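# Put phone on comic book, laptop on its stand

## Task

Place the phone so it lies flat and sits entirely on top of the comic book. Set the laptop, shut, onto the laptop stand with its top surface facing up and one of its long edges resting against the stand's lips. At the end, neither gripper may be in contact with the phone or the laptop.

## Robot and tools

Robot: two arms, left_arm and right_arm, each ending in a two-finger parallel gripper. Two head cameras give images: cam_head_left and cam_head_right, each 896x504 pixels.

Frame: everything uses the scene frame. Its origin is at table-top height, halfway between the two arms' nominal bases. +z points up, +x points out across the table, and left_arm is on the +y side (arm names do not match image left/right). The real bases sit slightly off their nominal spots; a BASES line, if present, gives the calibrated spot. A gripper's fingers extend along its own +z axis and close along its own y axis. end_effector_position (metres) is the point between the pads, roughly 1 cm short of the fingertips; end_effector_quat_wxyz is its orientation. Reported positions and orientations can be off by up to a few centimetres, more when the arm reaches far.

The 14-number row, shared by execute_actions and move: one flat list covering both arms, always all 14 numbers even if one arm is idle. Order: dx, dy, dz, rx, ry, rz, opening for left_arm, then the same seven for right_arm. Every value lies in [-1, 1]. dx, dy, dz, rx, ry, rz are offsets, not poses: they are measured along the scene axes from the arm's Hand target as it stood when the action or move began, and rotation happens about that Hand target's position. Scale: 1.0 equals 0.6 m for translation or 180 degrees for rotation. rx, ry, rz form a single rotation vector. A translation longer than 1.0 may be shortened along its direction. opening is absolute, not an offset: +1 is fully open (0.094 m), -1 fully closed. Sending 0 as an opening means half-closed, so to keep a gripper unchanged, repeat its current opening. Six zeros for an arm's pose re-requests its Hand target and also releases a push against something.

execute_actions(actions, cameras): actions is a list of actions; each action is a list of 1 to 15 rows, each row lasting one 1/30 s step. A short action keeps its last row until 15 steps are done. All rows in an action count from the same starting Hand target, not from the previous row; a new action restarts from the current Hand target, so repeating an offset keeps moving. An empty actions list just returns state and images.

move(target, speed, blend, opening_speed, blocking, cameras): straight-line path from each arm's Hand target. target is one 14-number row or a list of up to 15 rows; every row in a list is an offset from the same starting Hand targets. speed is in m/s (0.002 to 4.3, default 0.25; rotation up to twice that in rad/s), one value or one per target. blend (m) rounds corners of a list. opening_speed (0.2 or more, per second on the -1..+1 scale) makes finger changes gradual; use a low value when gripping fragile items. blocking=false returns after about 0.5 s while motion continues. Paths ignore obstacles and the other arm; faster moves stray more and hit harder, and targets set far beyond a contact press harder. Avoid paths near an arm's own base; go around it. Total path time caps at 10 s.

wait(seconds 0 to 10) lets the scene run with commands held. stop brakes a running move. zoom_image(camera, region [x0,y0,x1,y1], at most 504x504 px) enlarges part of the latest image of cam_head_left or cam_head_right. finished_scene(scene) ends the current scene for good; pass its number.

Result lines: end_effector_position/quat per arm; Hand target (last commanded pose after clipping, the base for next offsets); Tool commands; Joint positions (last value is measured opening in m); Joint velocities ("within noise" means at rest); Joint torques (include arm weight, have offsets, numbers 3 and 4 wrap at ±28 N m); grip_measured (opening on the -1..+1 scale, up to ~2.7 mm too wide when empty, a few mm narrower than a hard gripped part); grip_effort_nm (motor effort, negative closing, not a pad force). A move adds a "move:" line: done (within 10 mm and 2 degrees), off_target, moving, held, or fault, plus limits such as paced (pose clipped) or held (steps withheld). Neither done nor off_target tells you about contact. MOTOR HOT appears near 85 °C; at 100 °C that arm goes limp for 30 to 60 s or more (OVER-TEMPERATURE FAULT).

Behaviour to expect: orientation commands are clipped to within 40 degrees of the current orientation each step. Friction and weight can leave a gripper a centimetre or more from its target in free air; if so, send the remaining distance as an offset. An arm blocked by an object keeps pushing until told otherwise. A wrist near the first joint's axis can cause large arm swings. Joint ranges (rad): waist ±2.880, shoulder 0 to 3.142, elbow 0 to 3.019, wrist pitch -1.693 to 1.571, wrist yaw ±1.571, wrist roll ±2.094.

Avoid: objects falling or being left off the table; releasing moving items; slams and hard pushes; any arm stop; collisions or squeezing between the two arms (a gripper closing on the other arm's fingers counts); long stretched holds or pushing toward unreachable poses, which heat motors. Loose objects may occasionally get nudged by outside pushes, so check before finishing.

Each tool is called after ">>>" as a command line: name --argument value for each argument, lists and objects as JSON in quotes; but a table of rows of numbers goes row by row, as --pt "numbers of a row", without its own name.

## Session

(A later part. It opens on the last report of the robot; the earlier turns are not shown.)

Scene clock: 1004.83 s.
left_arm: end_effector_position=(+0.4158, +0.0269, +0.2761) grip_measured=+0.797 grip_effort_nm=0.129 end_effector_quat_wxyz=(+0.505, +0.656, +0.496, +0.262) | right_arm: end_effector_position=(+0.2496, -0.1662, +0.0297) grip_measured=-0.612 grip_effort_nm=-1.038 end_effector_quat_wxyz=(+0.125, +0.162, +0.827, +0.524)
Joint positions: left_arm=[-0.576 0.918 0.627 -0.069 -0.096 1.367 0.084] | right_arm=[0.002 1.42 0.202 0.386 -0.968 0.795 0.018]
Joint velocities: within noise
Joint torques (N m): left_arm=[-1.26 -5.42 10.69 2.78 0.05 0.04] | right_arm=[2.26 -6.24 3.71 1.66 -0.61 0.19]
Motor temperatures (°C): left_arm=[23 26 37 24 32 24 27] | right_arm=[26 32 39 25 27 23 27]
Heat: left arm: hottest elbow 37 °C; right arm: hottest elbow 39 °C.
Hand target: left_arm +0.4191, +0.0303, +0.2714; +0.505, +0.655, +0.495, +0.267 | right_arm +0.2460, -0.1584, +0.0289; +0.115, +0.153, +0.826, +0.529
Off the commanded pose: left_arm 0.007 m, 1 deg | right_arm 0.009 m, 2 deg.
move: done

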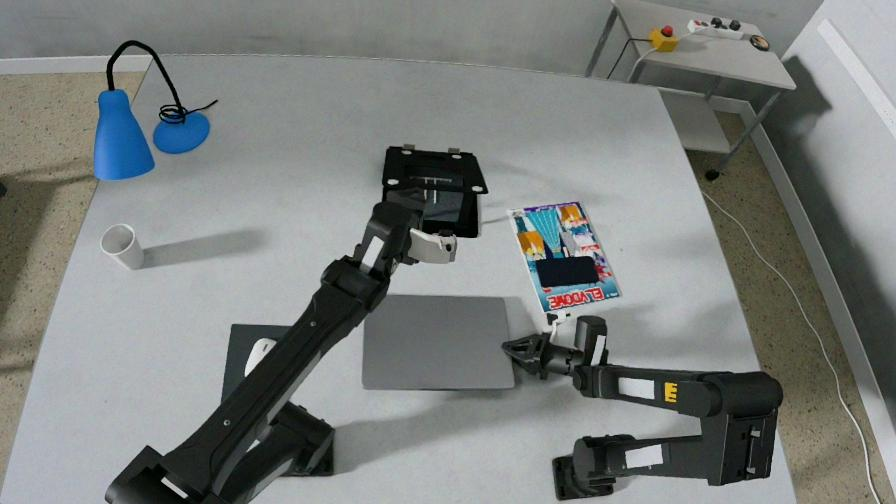

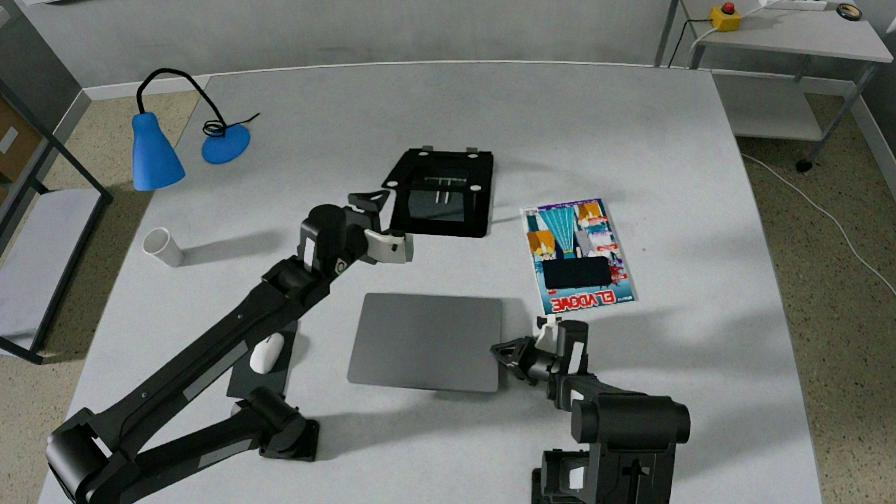

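>>> move --target '[0.16,-0.075,-0.15,0,0,0.0,0.8,0,0.0,0,0,0,0,-1]' --speed 0.15 --cameras '["cam_head_left","cam_head_right"]'

>>> zoom_image --camera "cam_head_left" --region '[360, 130, 510, 280]'

>>> zoom_image --camera "cam_head_right" --region '[350, 130, 500, 280]'

Scene clock: 1011.80 s.
left_arm: end_effector_position=(+0.4873, -0.0071, +0.1463) grip_measured=+0.798 grip_effort_nm=0.129 end_effector_quat_wxyz=(+0.475, +0.675, +0.506, +0.249) | right_arm: end_effector_position=(+0.2496, -0.1662, +0.0297) grip_measured=-0.612 grip_effort_nm=-1.038 end_effector_quat_wxyz=(+0.125, +0.162, +0.827, +0.524)
Joint positions: left_arm=[-0.552 1.395 0.63 0.325 -0.071 1.377 0.084] | right_arm=[0.002 1.42 0.202 0.386 -0.968 0.795 0.018]
Joint velocities: within noise
Joint torques (N m): left_arm=[-0.44 -11.58 15.06 2.59 0.1 0.06] | right_arm=[2.26 -6.12 3.71 1.66 -0.61 0.19]
Motor temperatures (°C): left_arm=[23 26 37 24 32 24 27] | right_arm=[26 32 38 25 27 23 27]
Heat: left arm: hottest elbow 37 °C; right arm: hottest elbow 38 °C.
Hand target: left_arm +0.5151, -0.0147, +0.1814; +0.505, +0.655, +0.495, +0.267 | right_arm +0.2459, -0.1584, +0.0289; +0.115, +0.153, +0.826, +0.530
Off the commanded pose: left_arm 0.045 m, 5 deg | right_arm 0.009 m, 2 deg.
move: off_target (left_arm)

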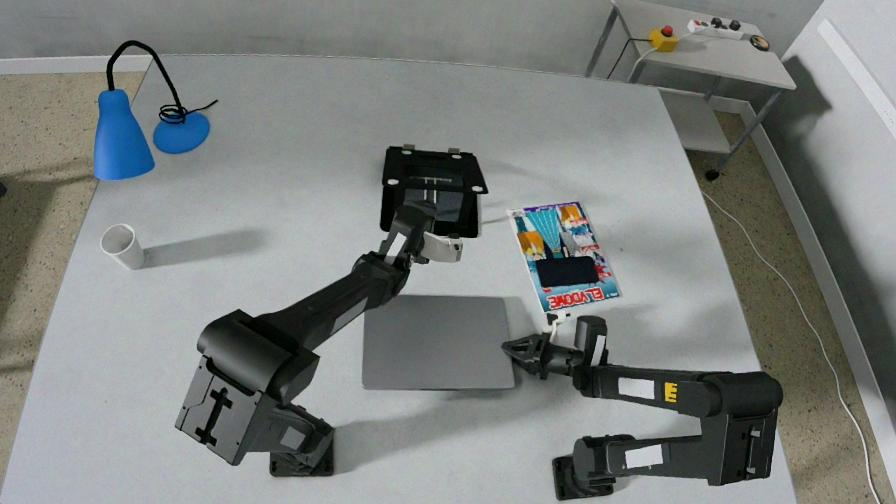

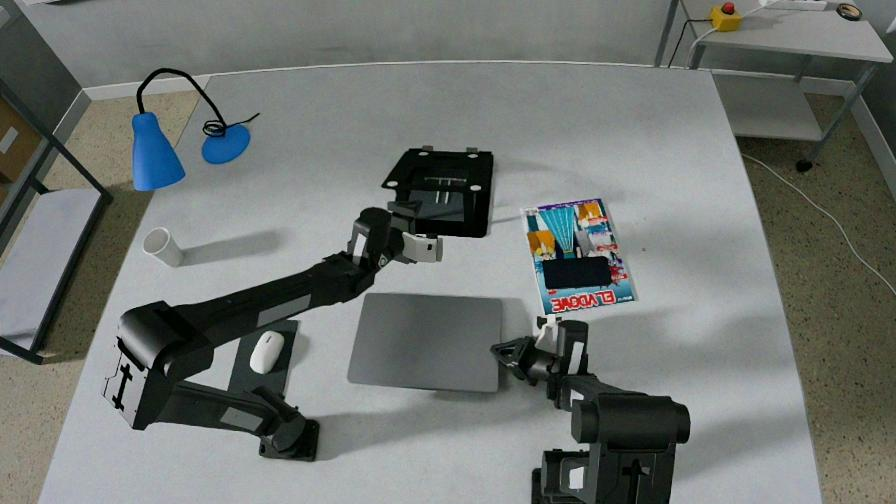

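Scaled by 3.360.

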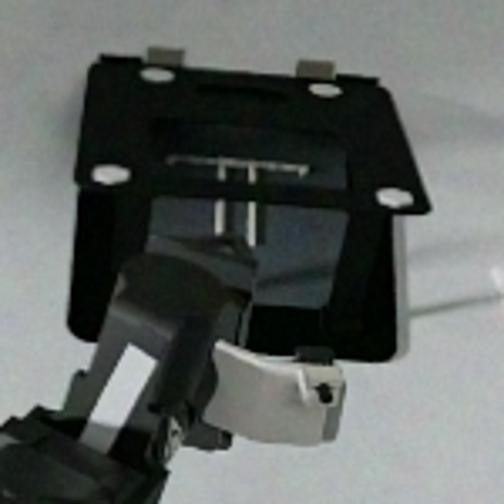

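Scaled by 3.360.

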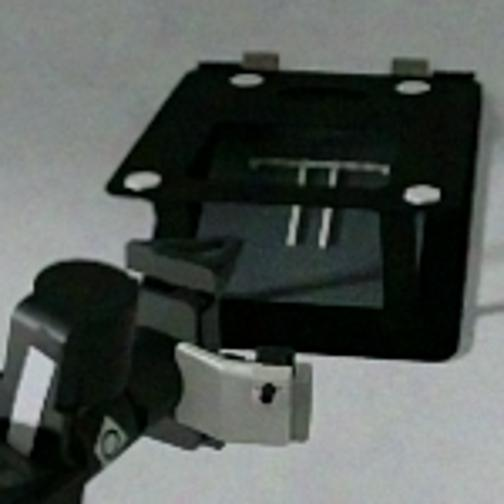

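>>> move --target '[0.1,-0.017,-0.03,0,0,0.0,0.9,0,0.0,0,0,0,0,-1]' --speed 0.1 --cameras '["cam_head_left","cam_head_right"]'

>>> zoom_image --camera "cam_head_left" --region '[360, 130, 510, 280]'

>>> zoom_image --camera "cam_head_right" --region '[350, 130, 500, 280]'

Scene clock: 1021.27 s.
left_arm: end_effector_position=(+0.5467, -0.0187, +0.1344) grip_measured=+0.898 grip_effort_nm=0.129 end_effector_quat_wxyz=(+0.479, +0.672, +0.506, +0.250) | right_arm: end_effector_position=(+0.2496, -0.1662, +0.0297) grip_measured=-0.612 grip_effort_nm=-1.033 end_effector_quat_wxyz=(+0.125, +0.162, +0.827, +0.524)
Joint positions: left_arm=[-0.505 1.565 0.769 0.366 -0.028 1.393 0.089] | right_arm=[0.002 1.42 0.202 0.386 -0.968 0.795 0.018]
Joint velocities: within noise
Joint torques (N m): left_arm=[-0.21 -13.1 15.08 2.55 0.16 0.03] | right_arm=[2.2 -6.18 3.71 1.69 -0.62 0.18]
Motor temperatures (°C): left_arm=[23 26 38 24 31 24 27] | right_arm=[26 31 37 25 27 23 27]
Heat: left arm: hottest elbow 38 °C; right arm: hottest elbow 37 °C.
Hand target: left_arm +0.5750, -0.0249, +0.1632; +0.505, +0.655, +0.495, +0.267 | right_arm +0.2459, -0.1584, +0.0289; +0.115, +0.153, +0.826, +0.530
Off the commanded pose: left_arm 0.041 m, 4 deg | right_arm 0.009 m, 2 deg.
move: off_target (left_arm)

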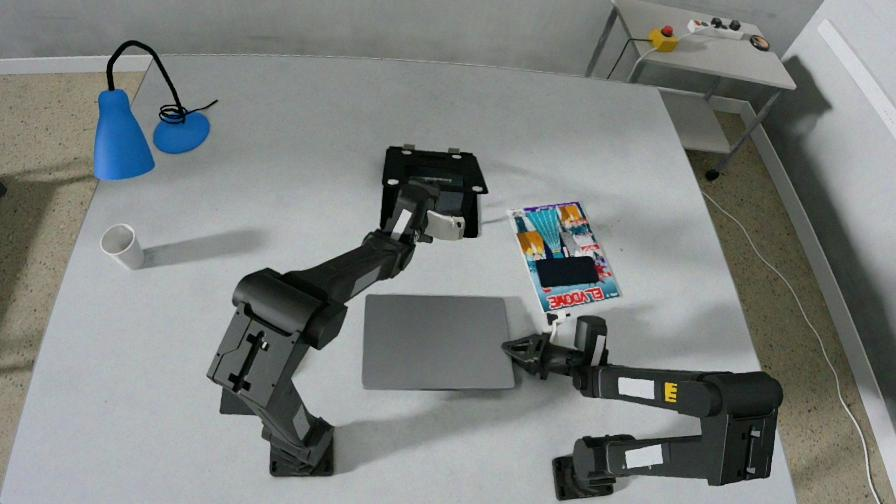

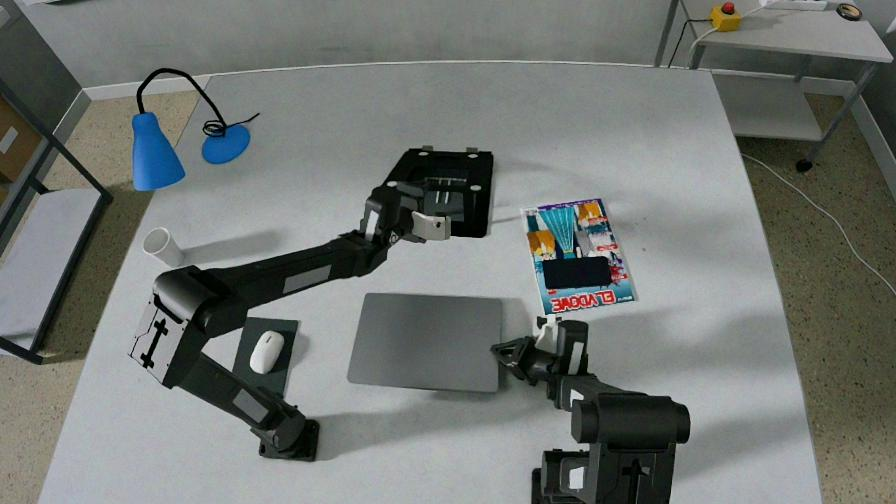

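Scaled by 3.360.

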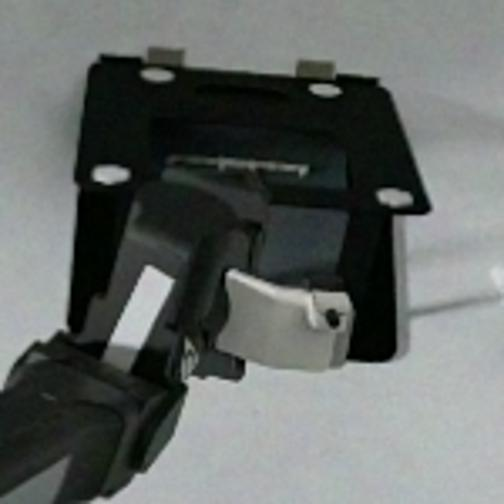

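Scaled by 3.360.

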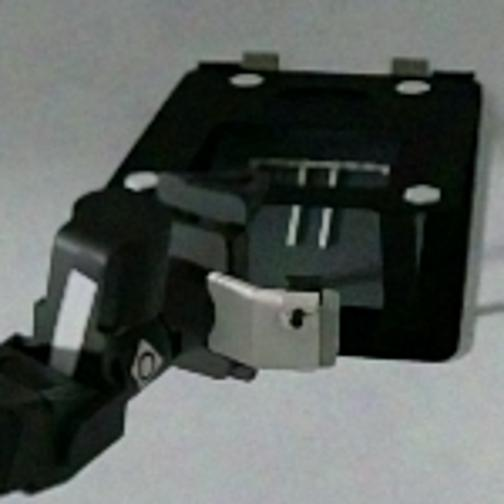

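>>> move --pt "0.02 -0.01 -0.025 0 0 0.0 0.9 0 0.0 0 0 0 0 -1" --pt "0.1 -0.04 -0.03 0 0 0.0 0.9 0 0.0 0 0 0 0 -1" --speed 0.06 --cameras '["cam_head_left","cam_head_right"]'

>>> zoom_image --camera "cam_head_left" --region '[360, 130, 510, 280]'

>>> zoom_image --camera "cam_head_right" --region '[350, 130, 500, 280]'

Scene clock: 1026.97 s.
left_arm: end_effector_position=(+0.6092, -0.0459, +0.1235) grip_measured=+0.898 grip_effort_nm=0.125 end_effector_quat_wxyz=(+0.491, +0.666, +0.501, +0.255) | right_arm: end_effector_position=(+0.2496, -0.1662, +0.0297) grip_measured=-0.612 grip_effort_nm=-1.038 end_effector_quat_wxyz=(+0.125, +0.162, +0.827, +0.524)
Joint positions: left_arm=[-0.496 1.741 0.944 0.398 -0.018 1.396 0.089] | right_arm=[0.002 1.42 0.202 0.386 -0.968 0.795 0.018]
Joint velocities: within noise
Joint torques (N m): left_arm=[-0.67 -16.56 14.94 1.48 0.15 0.03] | right_arm=[2.26 -6.12 3.7 1.68 -0.62 0.18]
Motor temperatures (°C): left_arm=[23 27 39 24 31 24 27] | right_arm=[26 31 37 25 27 23 27]
Heat: left arm: hottest elbow 39 °C; right arm: hottest elbow 37 °C.
Hand target: left_arm +0.6351, -0.0489, +0.1453; +0.505, +0.655, +0.495, +0.267 | right_arm +0.2459, -0.1584, +0.0289; +0.115, +0.153, +0.826, +0.530
Off the commanded pose: left_arm 0.034 m, 3 deg | right_arm 0.009 m, 2 deg.
move: off_target (left_arm)

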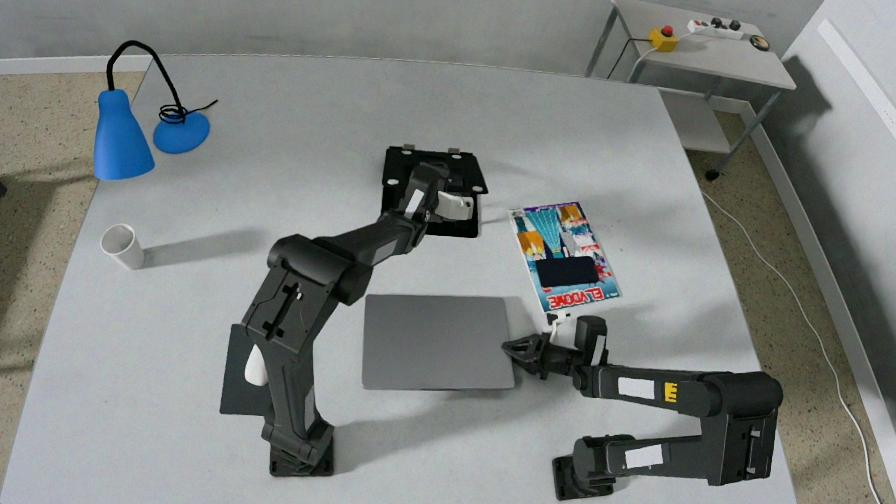

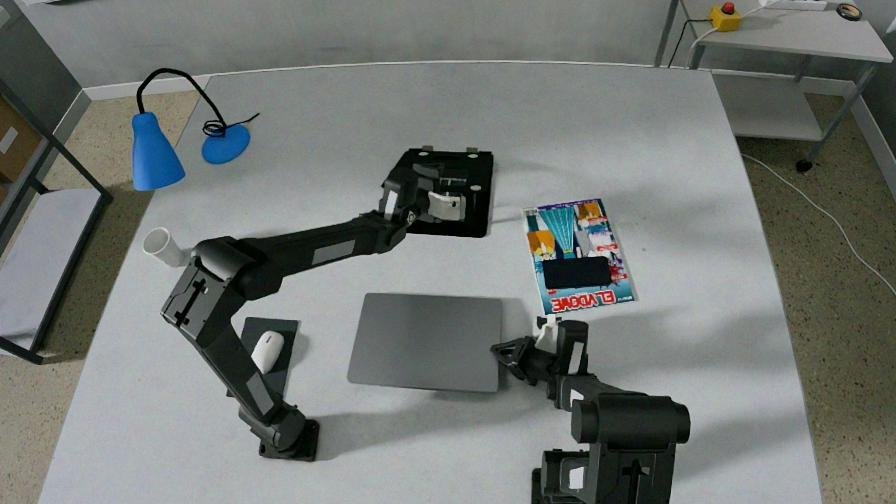

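Scaled by 3.360.

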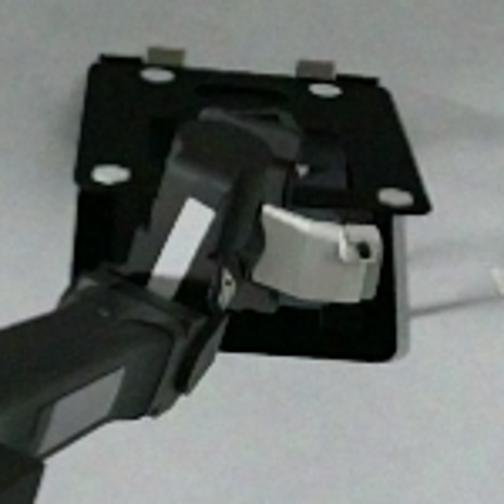

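Scaled by 3.360.

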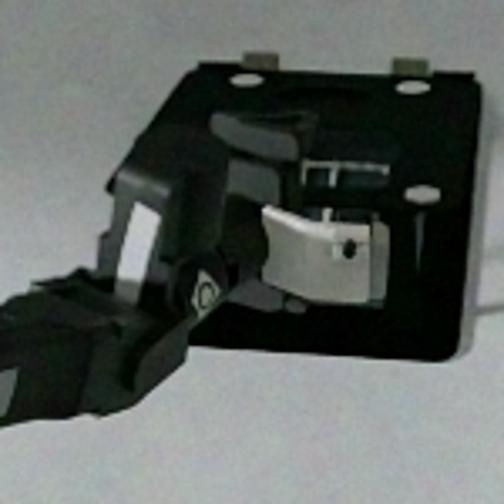

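>>> move --target '[0,0,0,0,0,0.0,-1,0,0.0,0,0,0,0,-1]' --opening_speed 0.6 --speed 0.06 --cameras '["cam_head_left","cam_head_right"]'

>>> zoom_image --camera "cam_head_left" --region '[360, 130, 510, 280]'

Scene clock: 1033.67 s.
left_arm: end_effector_position=(+0.6095, -0.0446, +0.1097) grip_measured=+0.037 grip_effort_nm=-1.013 end_effector_quat_wxyz=(+0.482, +0.668, +0.512, +0.244) | right_arm: end_effector_position=(+0.2496, -0.1662, +0.0297) grip_measured=-0.612 grip_effort_nm=-1.038 end_effector_quat_wxyz=(+0.125, +0.162, +0.827, +0.524)
Joint positions: left_arm=[-0.493 1.761 0.947 0.385 -0.014 1.379 0.049] | right_arm=[0.002 1.42 0.202 0.386 -0.968 0.795 0.018]
Joint velocities: within noise
Joint torques (N m): left_arm=[-0.97 -17.9 14.52 1.89 -0.07 0.2] | right_arm=[2.2 -6.24 3.69 1.69 -0.61 0.19]
Motor temperatures (°C): left_arm=[23 27 40 24 31 24 27] | right_arm=[26 31 36 25 27 23 28]
Heat: left arm: hottest elbow 40 °C; right arm: hottest elbow 36 °C.
Hand target: left_arm +0.6351, -0.0488, +0.1455; +0.505, +0.655, +0.495, +0.267 | right_arm +0.2459, -0.1584, +0.0289; +0.115, +0.153, +0.826, +0.530
Off the commanded pose: left_arm 0.044 m, 4 deg | right_arm 0.009 m, 2 deg.
move: off_target (left_arm)

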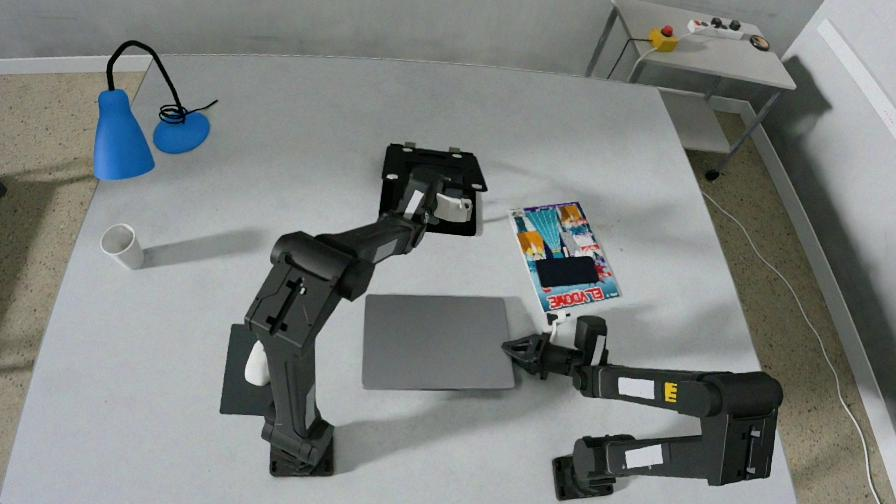

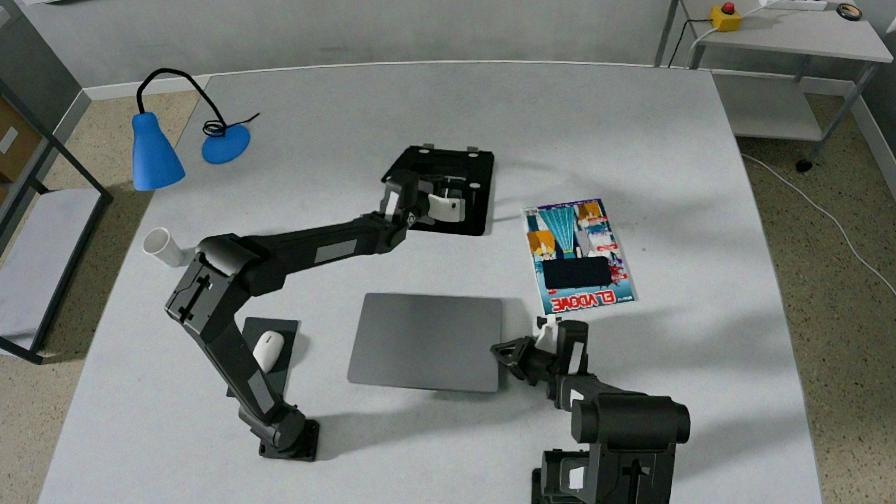

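Scaled by 3.360.

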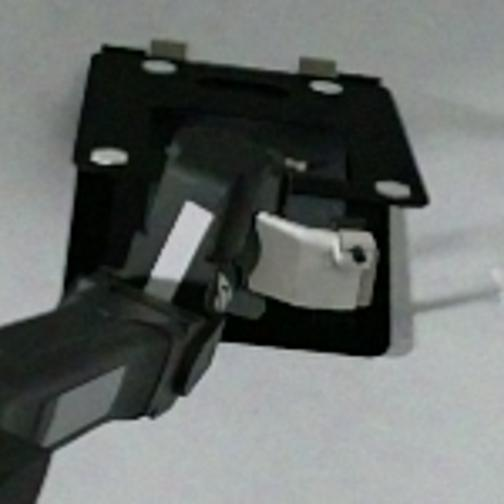

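>>> move --target '[-0.25,0.02,0,0,0,0.0,-1,0,0.0,0,0,0,0,-1]' --speed 0.07 --cameras '["cam_head_left","cam_head_right"]'

>>> zoom_image --camera "cam_head_left" --region '[350, 150, 530, 330]'

Scene clock: 1041.33 s.
left_arm: end_effector_position=(+0.4875, -0.0256, +0.1133) grip_measured=+0.035 grip_effort_nm=-1.009 end_effector_quat_wxyz=(+0.474, +0.663, +0.520, +0.255) | right_arm: end_effector_position=(+0.2496, -0.1662, +0.0297) grip_measured=-0.612 grip_effort_nm=-1.038 end_effector_quat_wxyz=(+0.125, +0.162, +0.827, +0.524)
Joint positions: left_arm=[-0.607 1.509 0.625 0.445 -0.15 1.329 0.049] | right_arm=[0.002 1.42 0.202 0.386 -0.968 0.795 0.018]
Joint velocities: within noise
Joint torques (N m): left_arm=[-2.49 -16.85 8.7 2.85 -0.12 0.14] | right_arm=[2.2 -6.24 3.7 1.68 -0.6 0.18]
Motor temperatures (°C): left_arm=[23 28 40 24 31 24 28] | right_arm=[26 31 36 25 27 23 28]
Heat: left arm: hottest elbow 40 °C; right arm: hottest elbow 36 °C.
Hand target: left_arm +0.4851, -0.0369, +0.1454; +0.505, +0.655, +0.495, +0.267 | right_arm +0.2459, -0.1584, +0.0289; +0.115, +0.153, +0.826, +0.530
Off the commanded pose: left_arm 0.034 m, 5 deg | right_arm 0.009 m, 2 deg.
move: off_target (left_arm)

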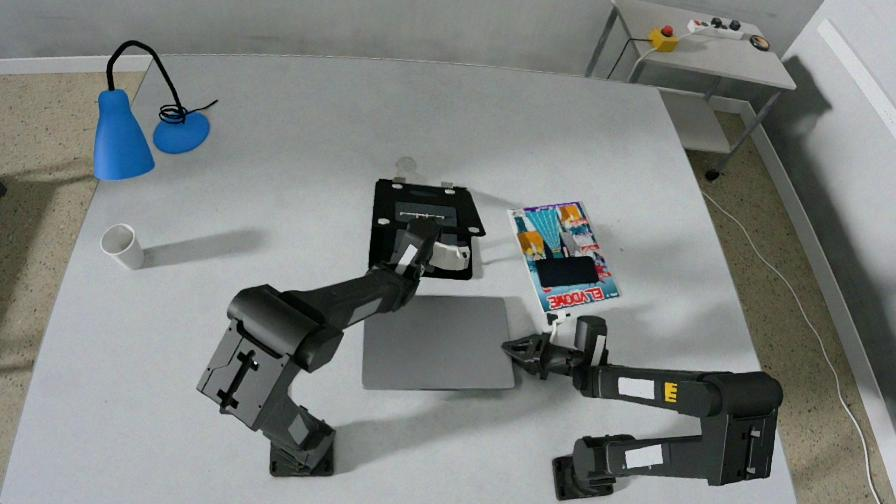

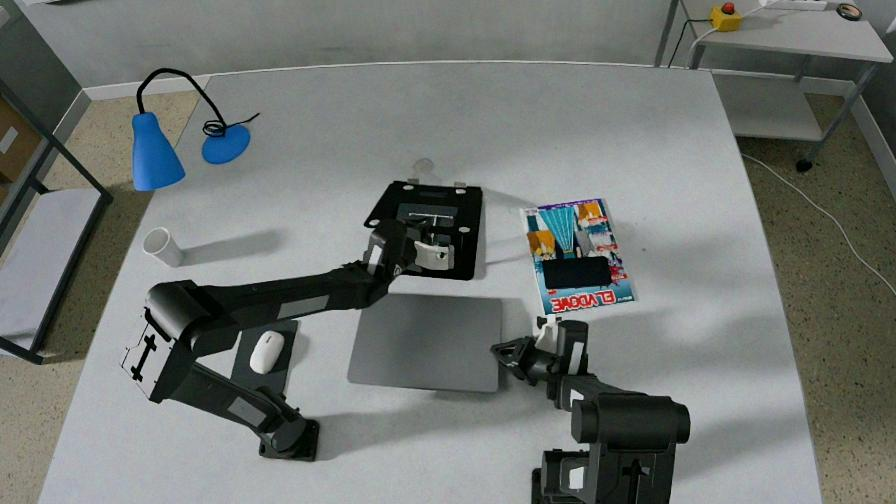

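Scaled by 2.800.

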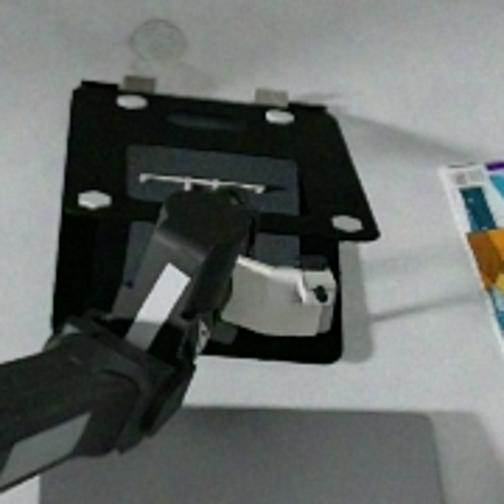

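>>> move --pt "-0.055 -0.035 0 0 0 0.0 -1 0 0.0 0 0 0 0 -1" --pt "-0.055 -0.035 -0.04 0 0 0.0 -1 0 0.0 0 0 0 0 -1" --pt "-0.055 -0.035 -0.04 0 0 0.0 0.9 0 0.0 0 0 0 0 -1" --speed 0.06 --opening_speed 0.8 --cameras '["cam_head_left","cam_head_right"]'

>>> zoom_image --camera "cam_head_left" --region '[350, 150, 530, 330]'

Scene clock: 1049.63 s.
left_arm: end_effector_position=(+0.4523, -0.0490, +0.1109) grip_measured=+0.897 grip_effort_nm=0.129 end_effector_quat_wxyz=(+0.490, +0.658, +0.506, +0.265) | right_arm: end_effector_position=(+0.2496, -0.1662, +0.0297) grip_measured=-0.612 grip_effort_nm=-1.038 end_effector_quat_wxyz=(+0.125, +0.162, +0.827, +0.524)
Joint positions: left_arm=[-0.715 1.501 0.564 0.536 -0.247 1.308 0.089] | right_arm=[0.002 1.42 0.202 0.386 -0.968 0.795 0.018]
Joint velocities: within noise
Joint torques (N m): left_arm=[-2.49 -12.04 8.54 2.52 -0.01 0] | right_arm=[2.26 -6.18 3.7 1.66 -0.61 0.19]
Motor temperatures (°C): left_arm=[23 28 39 24 30 24 28] | right_arm=[26 31 36 25 27 23 28]
Heat: left arm: hottest elbow 39 °C; right arm: hottest elbow 36 °C.
Hand target: left_arm +0.4520, -0.0578, +0.1213; +0.505, +0.655, +0.495, +0.267 | right_arm +0.2459, -0.1584, +0.0289; +0.115, +0.153, +0.826, +0.530
Off the commanded pose: left_arm 0.014 m, 2 deg | right_arm 0.009 m, 2 deg.
move: off_target (left_arm); target 3's new opening was sent with left_arm's hand 0.018 m and 3 deg from that target

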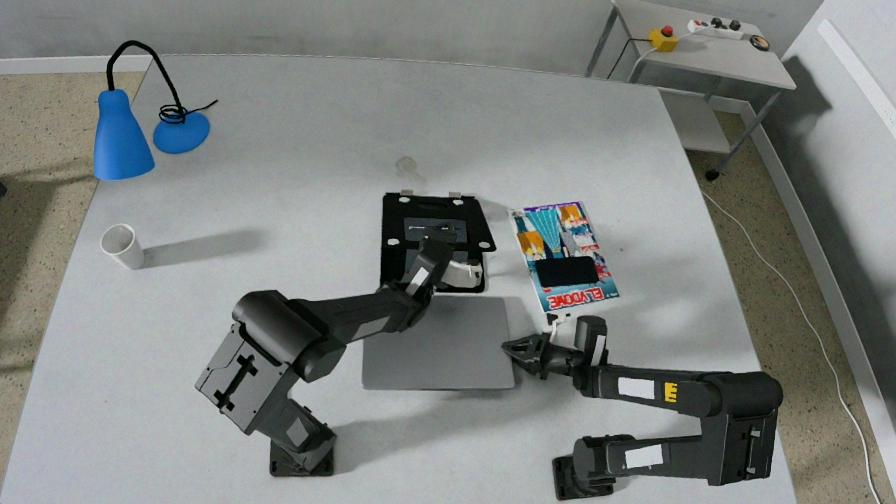

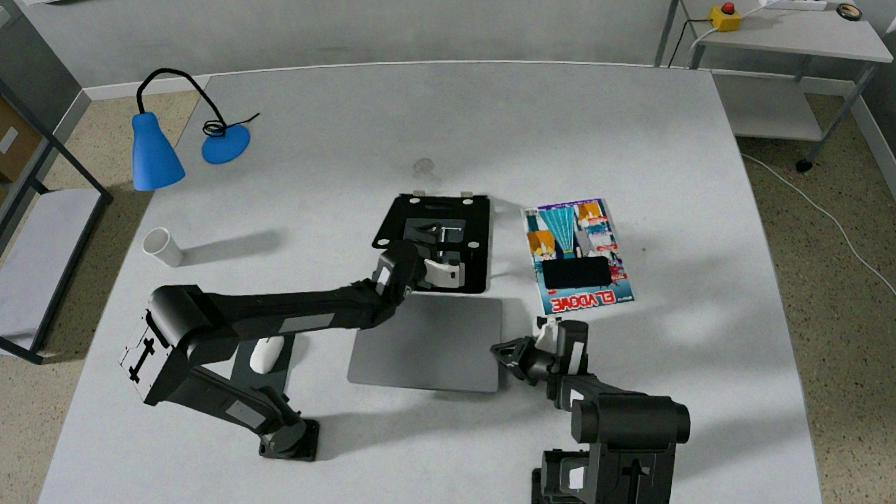

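Scaled by 2.800.

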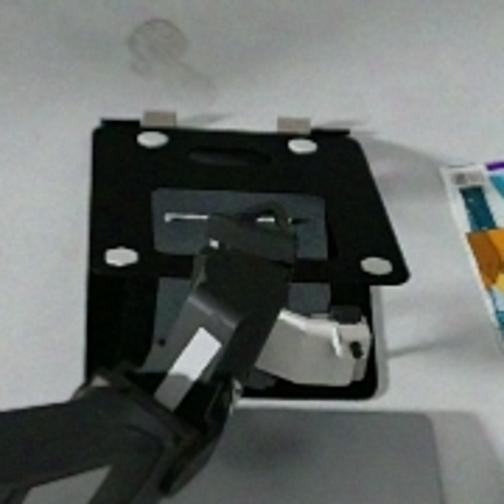

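>>> move --pt "-0.13 0.06 0.055 0 0 0 0.9 0 0 0 0 0 0 -1" --pt "-0.13 0.06 0.22 0 0 0 0.9 0 0 0 0 0 0 -1" --speed 0.15

Scene clock: 1065.47 s.
left_arm: end_effector_position=(+0.3643, -0.0043, +0.2157) grip_measured=+0.898 grip_effort_nm=0.129 end_effector_quat_wxyz=(+0.477, +0.670, +0.502, +0.267) | right_arm: end_effector_position=(+0.2496, -0.1662, +0.0297) grip_measured=-0.612 grip_effort_nm=-1.038 end_effector_quat_wxyz=(+0.125, +0.162, +0.827, +0.524)
Joint positions: left_arm=[-0.795 0.927 0.5 -0.009 -0.318 1.294 0.089] | right_arm=[0.002 1.42 0.202 0.386 -0.968 0.795 0.018]
Joint velocities: within noise
Joint torques (N m): left_arm=[-3.02 -6.01 17.69 1.35 -0.21 -0.22] | right_arm=[2.26 -6.24 3.7 1.68 -0.61 0.2]
Motor temperatures (°C): left_arm=[23 27 38 24 30 24 27] | right_arm=[26 31 35 25 27 23 28]
Heat: left arm: hottest elbow 38 °C; right arm: hottest elbow 35 °C.
Hand target: left_arm +0.3741, -0.0218, +0.2533; +0.505, +0.655, +0.495, +0.267 | right_arm +0.2459, -0.1584, +0.0289; +0.115, +0.153, +0.826, +0.530
Off the commanded pose: left_arm 0.043 m, 4 deg | right_arm 0.009 m, 2 deg.
move: off_target (left_arm)

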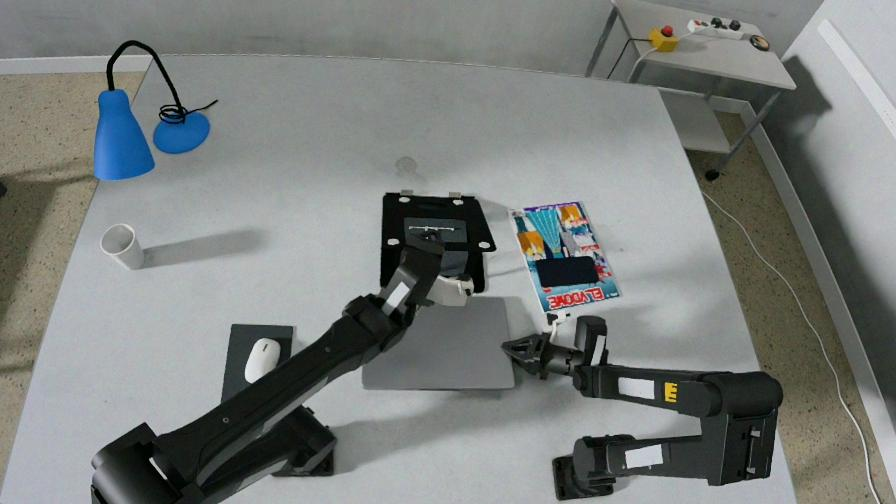

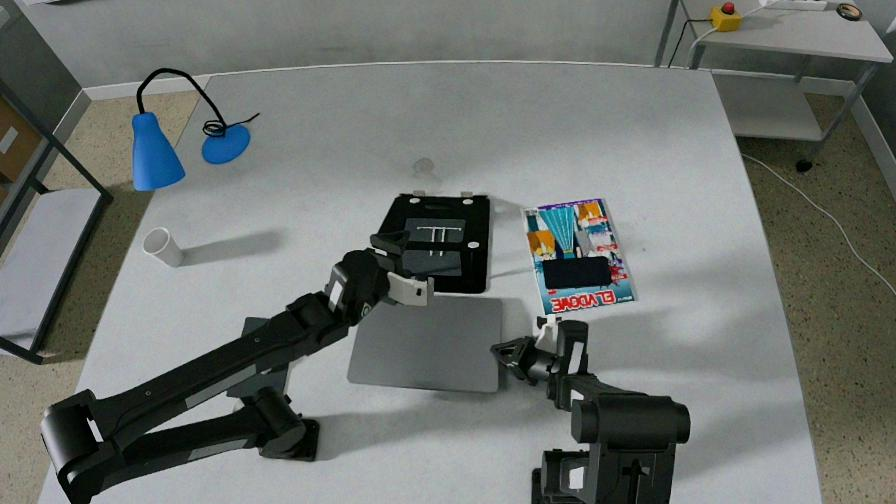

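>>> move --pt "-0.207 0.503 0.05 -0.206 0.390 0.505 -0.15 0 0 0 0 0 0 -1" --pt "-0.207 0.37 -0.255 -0.515 0.610 0.265 -0.15 0 0 0 0 0 0 -1" --speed 0.25

Scene clock: 1075.33 s.
left_arm: end_effector_position=(+0.2502, +0.1986, +0.1034) grip_measured=-0.148 grip_effort_nm=-0.081 end_effector_quat_wxyz=(+0.080, -0.099, +0.837, -0.533) | right_arm: end_effector_position=(+0.2496, -0.1662, +0.0297) grip_measured=-0.612 grip_effort_nm=-1.033 end_effector_quat_wxyz=(+0.125, +0.162, +0.827, +0.524)
Joint positions: left_arm=[0.511 1.28 0.482 -1.301 1.063 0.62 0.04] | right_arm=[0.002 1.42 0.202 0.386 -0.968 0.795 0.018]
Joint velocities: within noise
Joint torques (N m): left_arm=[-0.85 -5.95 5.82 0.09 0.61 0.14] | right_arm=[2.2 -6.3 3.7 1.68 -0.61 0.19]
Motor temperatures (°C): left_arm=[23 27 39 24 30 24 27] | right_arm=[26 31 35 25 27 23 28]
Heat: left arm: hottest elbow 39 °C; right arm: hottest elbow 35 °C.
Hand target: left_arm +0.2498, +0.2001, +0.1004; +0.084, -0.101, +0.835, -0.534 | right_arm +0.2459, -0.1584, +0.0289; +0.115, +0.153, +0.826, +0.530
Off the commanded pose: left_arm 0.003 m, 1 deg | right_arm 0.009 m, 2 deg.
move: done

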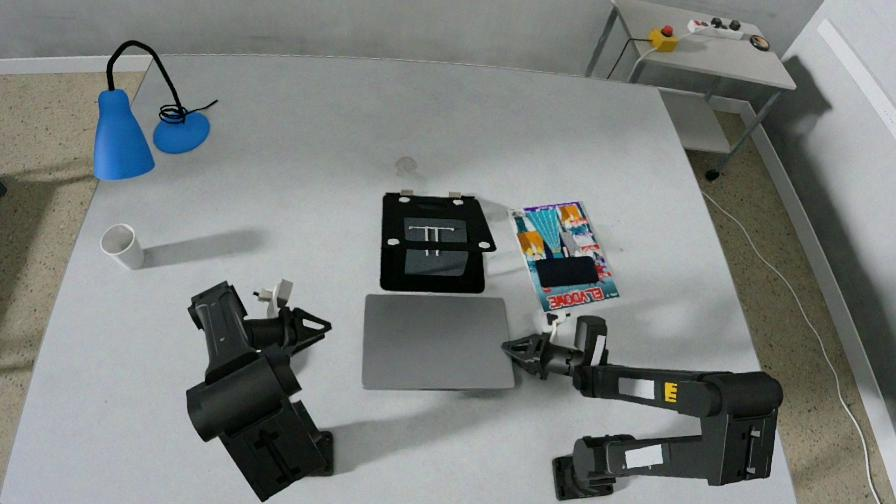

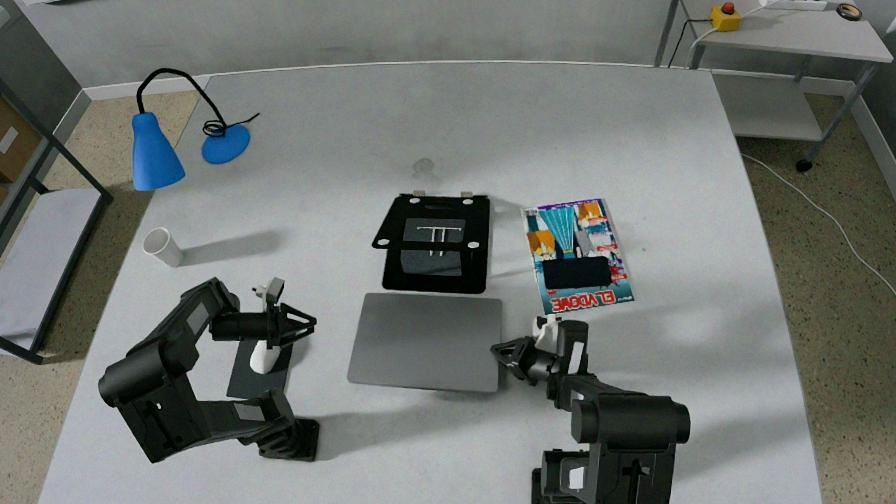

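>>> move --pt "0.002 -0.04 -0.11 0 0 0 -0.15 0 0 0 0 0 0 -1" --pt "0.002 -0.15 -0.112 0 0 0 -0.15 0 0 0 0 0 0 -1" --speed 0.1

>>> zoom_image --camera "cam_head_left" --region '[330, 290, 410, 360]'

>>> zoom_image --camera "cam_head_left" --region '[490, 300, 570, 370]'

Scene clock: 1081.70 s.
left_arm: end_effector_position=(+0.2537, +0.1135, +0.0322) grip_measured=-0.148 grip_effort_nm=-0.081 end_effector_quat_wxyz=(+0.081, -0.109, +0.834, -0.534) | right_arm: end_effector_position=(+0.2496, -0.1662, +0.0297) grip_measured=-0.612 grip_effort_nm=-1.038 end_effector_quat_wxyz=(+0.125, +0.162, +0.827, +0.524)
Joint positions: left_arm=[0.09 1.289 0.194 -0.139 1.114 -0.352 0.04] | right_arm=[0.002 1.42 0.202 0.386 -0.968 0.795 0.018]
Joint velocities: within noise
Joint torques (N m): left_arm=[-3.08 -6.48 4.67 1.39 0.42 0.01] | right_arm=[2.2 -6.24 3.71 1.66 -0.61 0.19]
Motor temperatures (°C): left_arm=[22 27 39 24 30 24 27] | right_arm=[26 31 35 25 27 23 28]
Heat: left arm: hottest elbow 39 °C; right arm: hottest elbow 35 °C.
Hand target: left_arm +0.2509, +0.1101, +0.0331; +0.083, -0.102, +0.835, -0.534 | right_arm +0.2459, -0.1584, +0.0289; +0.115, +0.153, +0.826, +0.530
Off the commanded pose: left_arm 0.004 m, 1 deg | right_arm 0.009 m, 2 deg.
move: done

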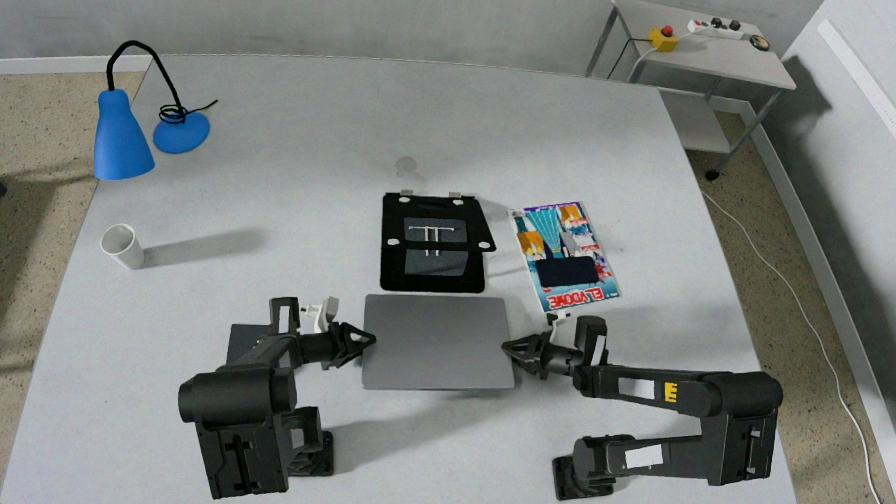

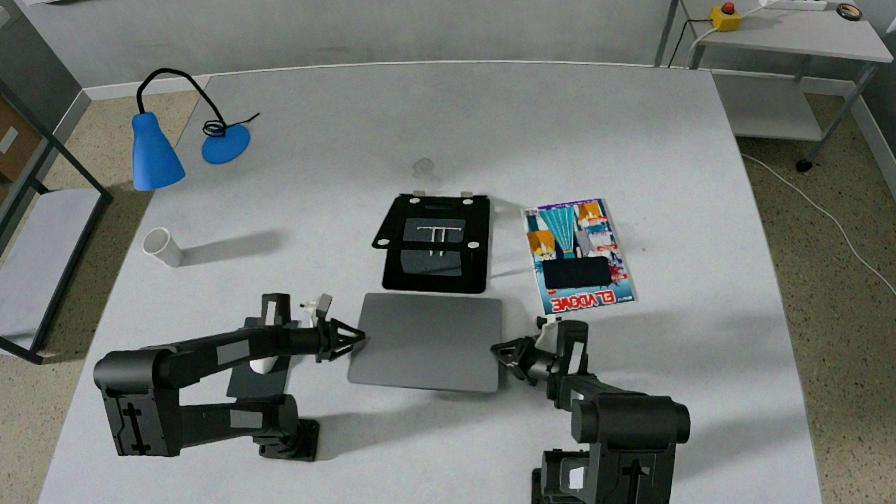

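Scaled by 6.300.

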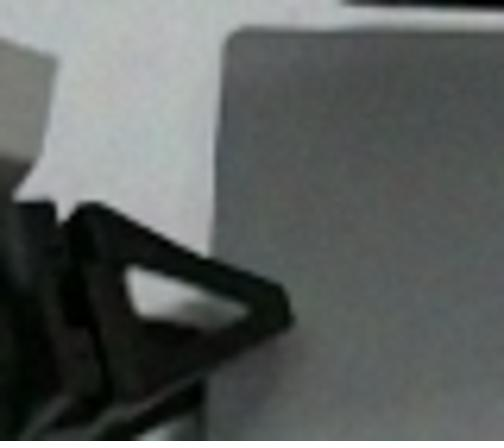

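Scaled by 6.300.

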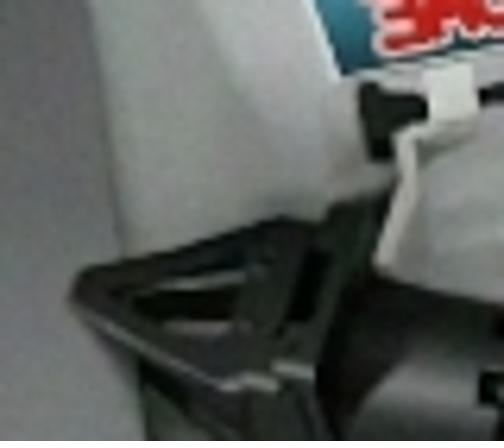

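>>> move --target '[0,0,0,0,0,0,-1,0,0,0,0,0,0,-1]' --opening_speed 0.3 --speed 0.05

>>> zoom_image --camera "cam_head_left" --region '[330, 290, 410, 360]'

Scene clock: 1086.83 s.
left_arm: end_effector_position=(+0.2522, +0.1159, +0.0261) grip_measured=-0.582 grip_effort_nm=-1.004 end_effector_quat_wxyz=(+0.081, -0.115, +0.842, -0.521) | right_arm: end_effector_position=(+0.2495, -0.1661, +0.0296) grip_measured=-0.612 grip_effort_nm=-1.038 end_effector_quat_wxyz=(+0.124, +0.162, +0.827, +0.524)
Joint positions: left_arm=[0.09 1.288 0.188 -0.139 1.081 -0.353 0.02] | right_arm=[0.002 1.42 0.202 0.386 -0.968 0.795 0.018]
Joint velocities: within noise
Joint torques (N m): left_arm=[-2.2 -6.71 5.14 1.24 1.64 0.03] | right_arm=[2.2 -6.24 3.69 1.66 -0.6 0.18]
Motor temperatures (°C): left_arm=[22 27 38 24 31 24 27] | right_arm=[26 31 35 25 26 23 28]
Heat: left arm: hottest elbow 38 °C; right arm: hottest elbow 35 °C.
Hand target: left_arm +0.2510, +0.1102, +0.0332; +0.084, -0.101, +0.835, -0.534 | right_arm +0.2459, -0.1583, +0.0289; +0.115, +0.153, +0.826, +0.530
Off the commanded pose: left_arm 0.009 m, 2 deg | right_arm 0.009 m, 2 deg.
move: done

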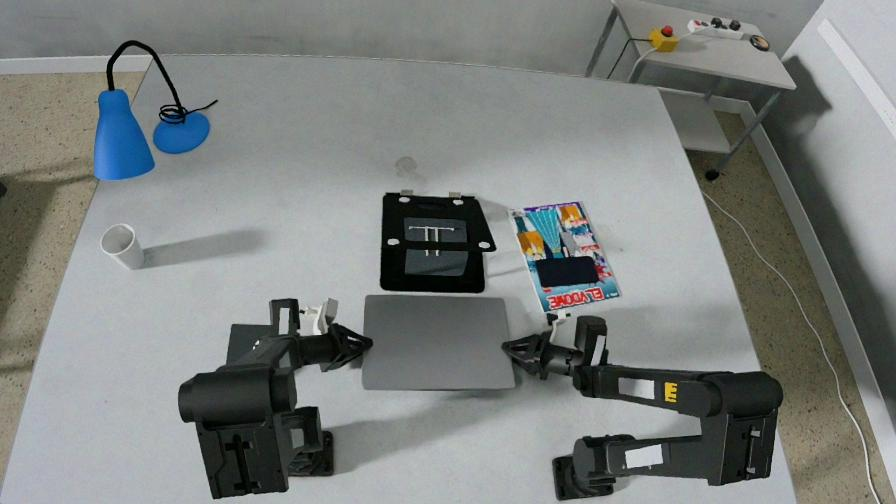

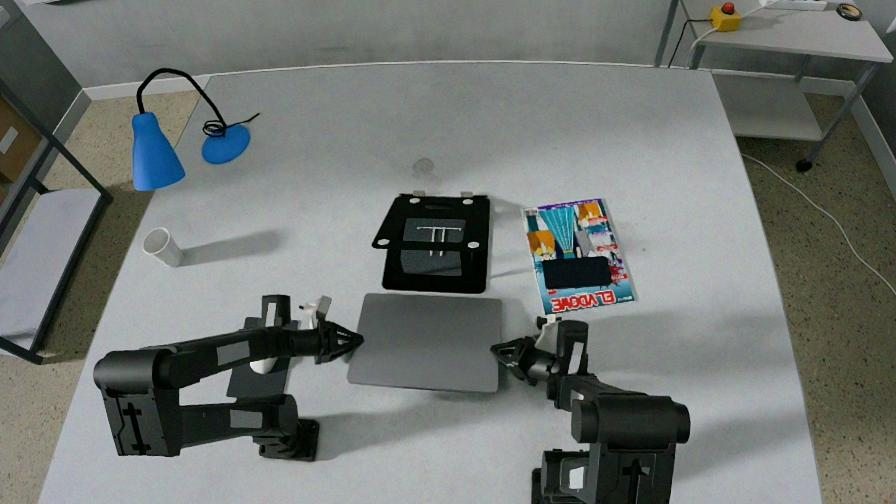

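Scaled by 6.300.

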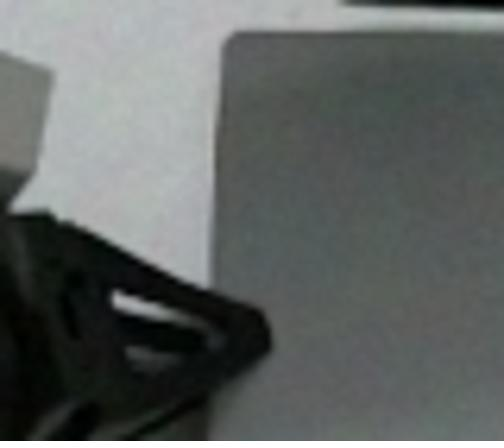

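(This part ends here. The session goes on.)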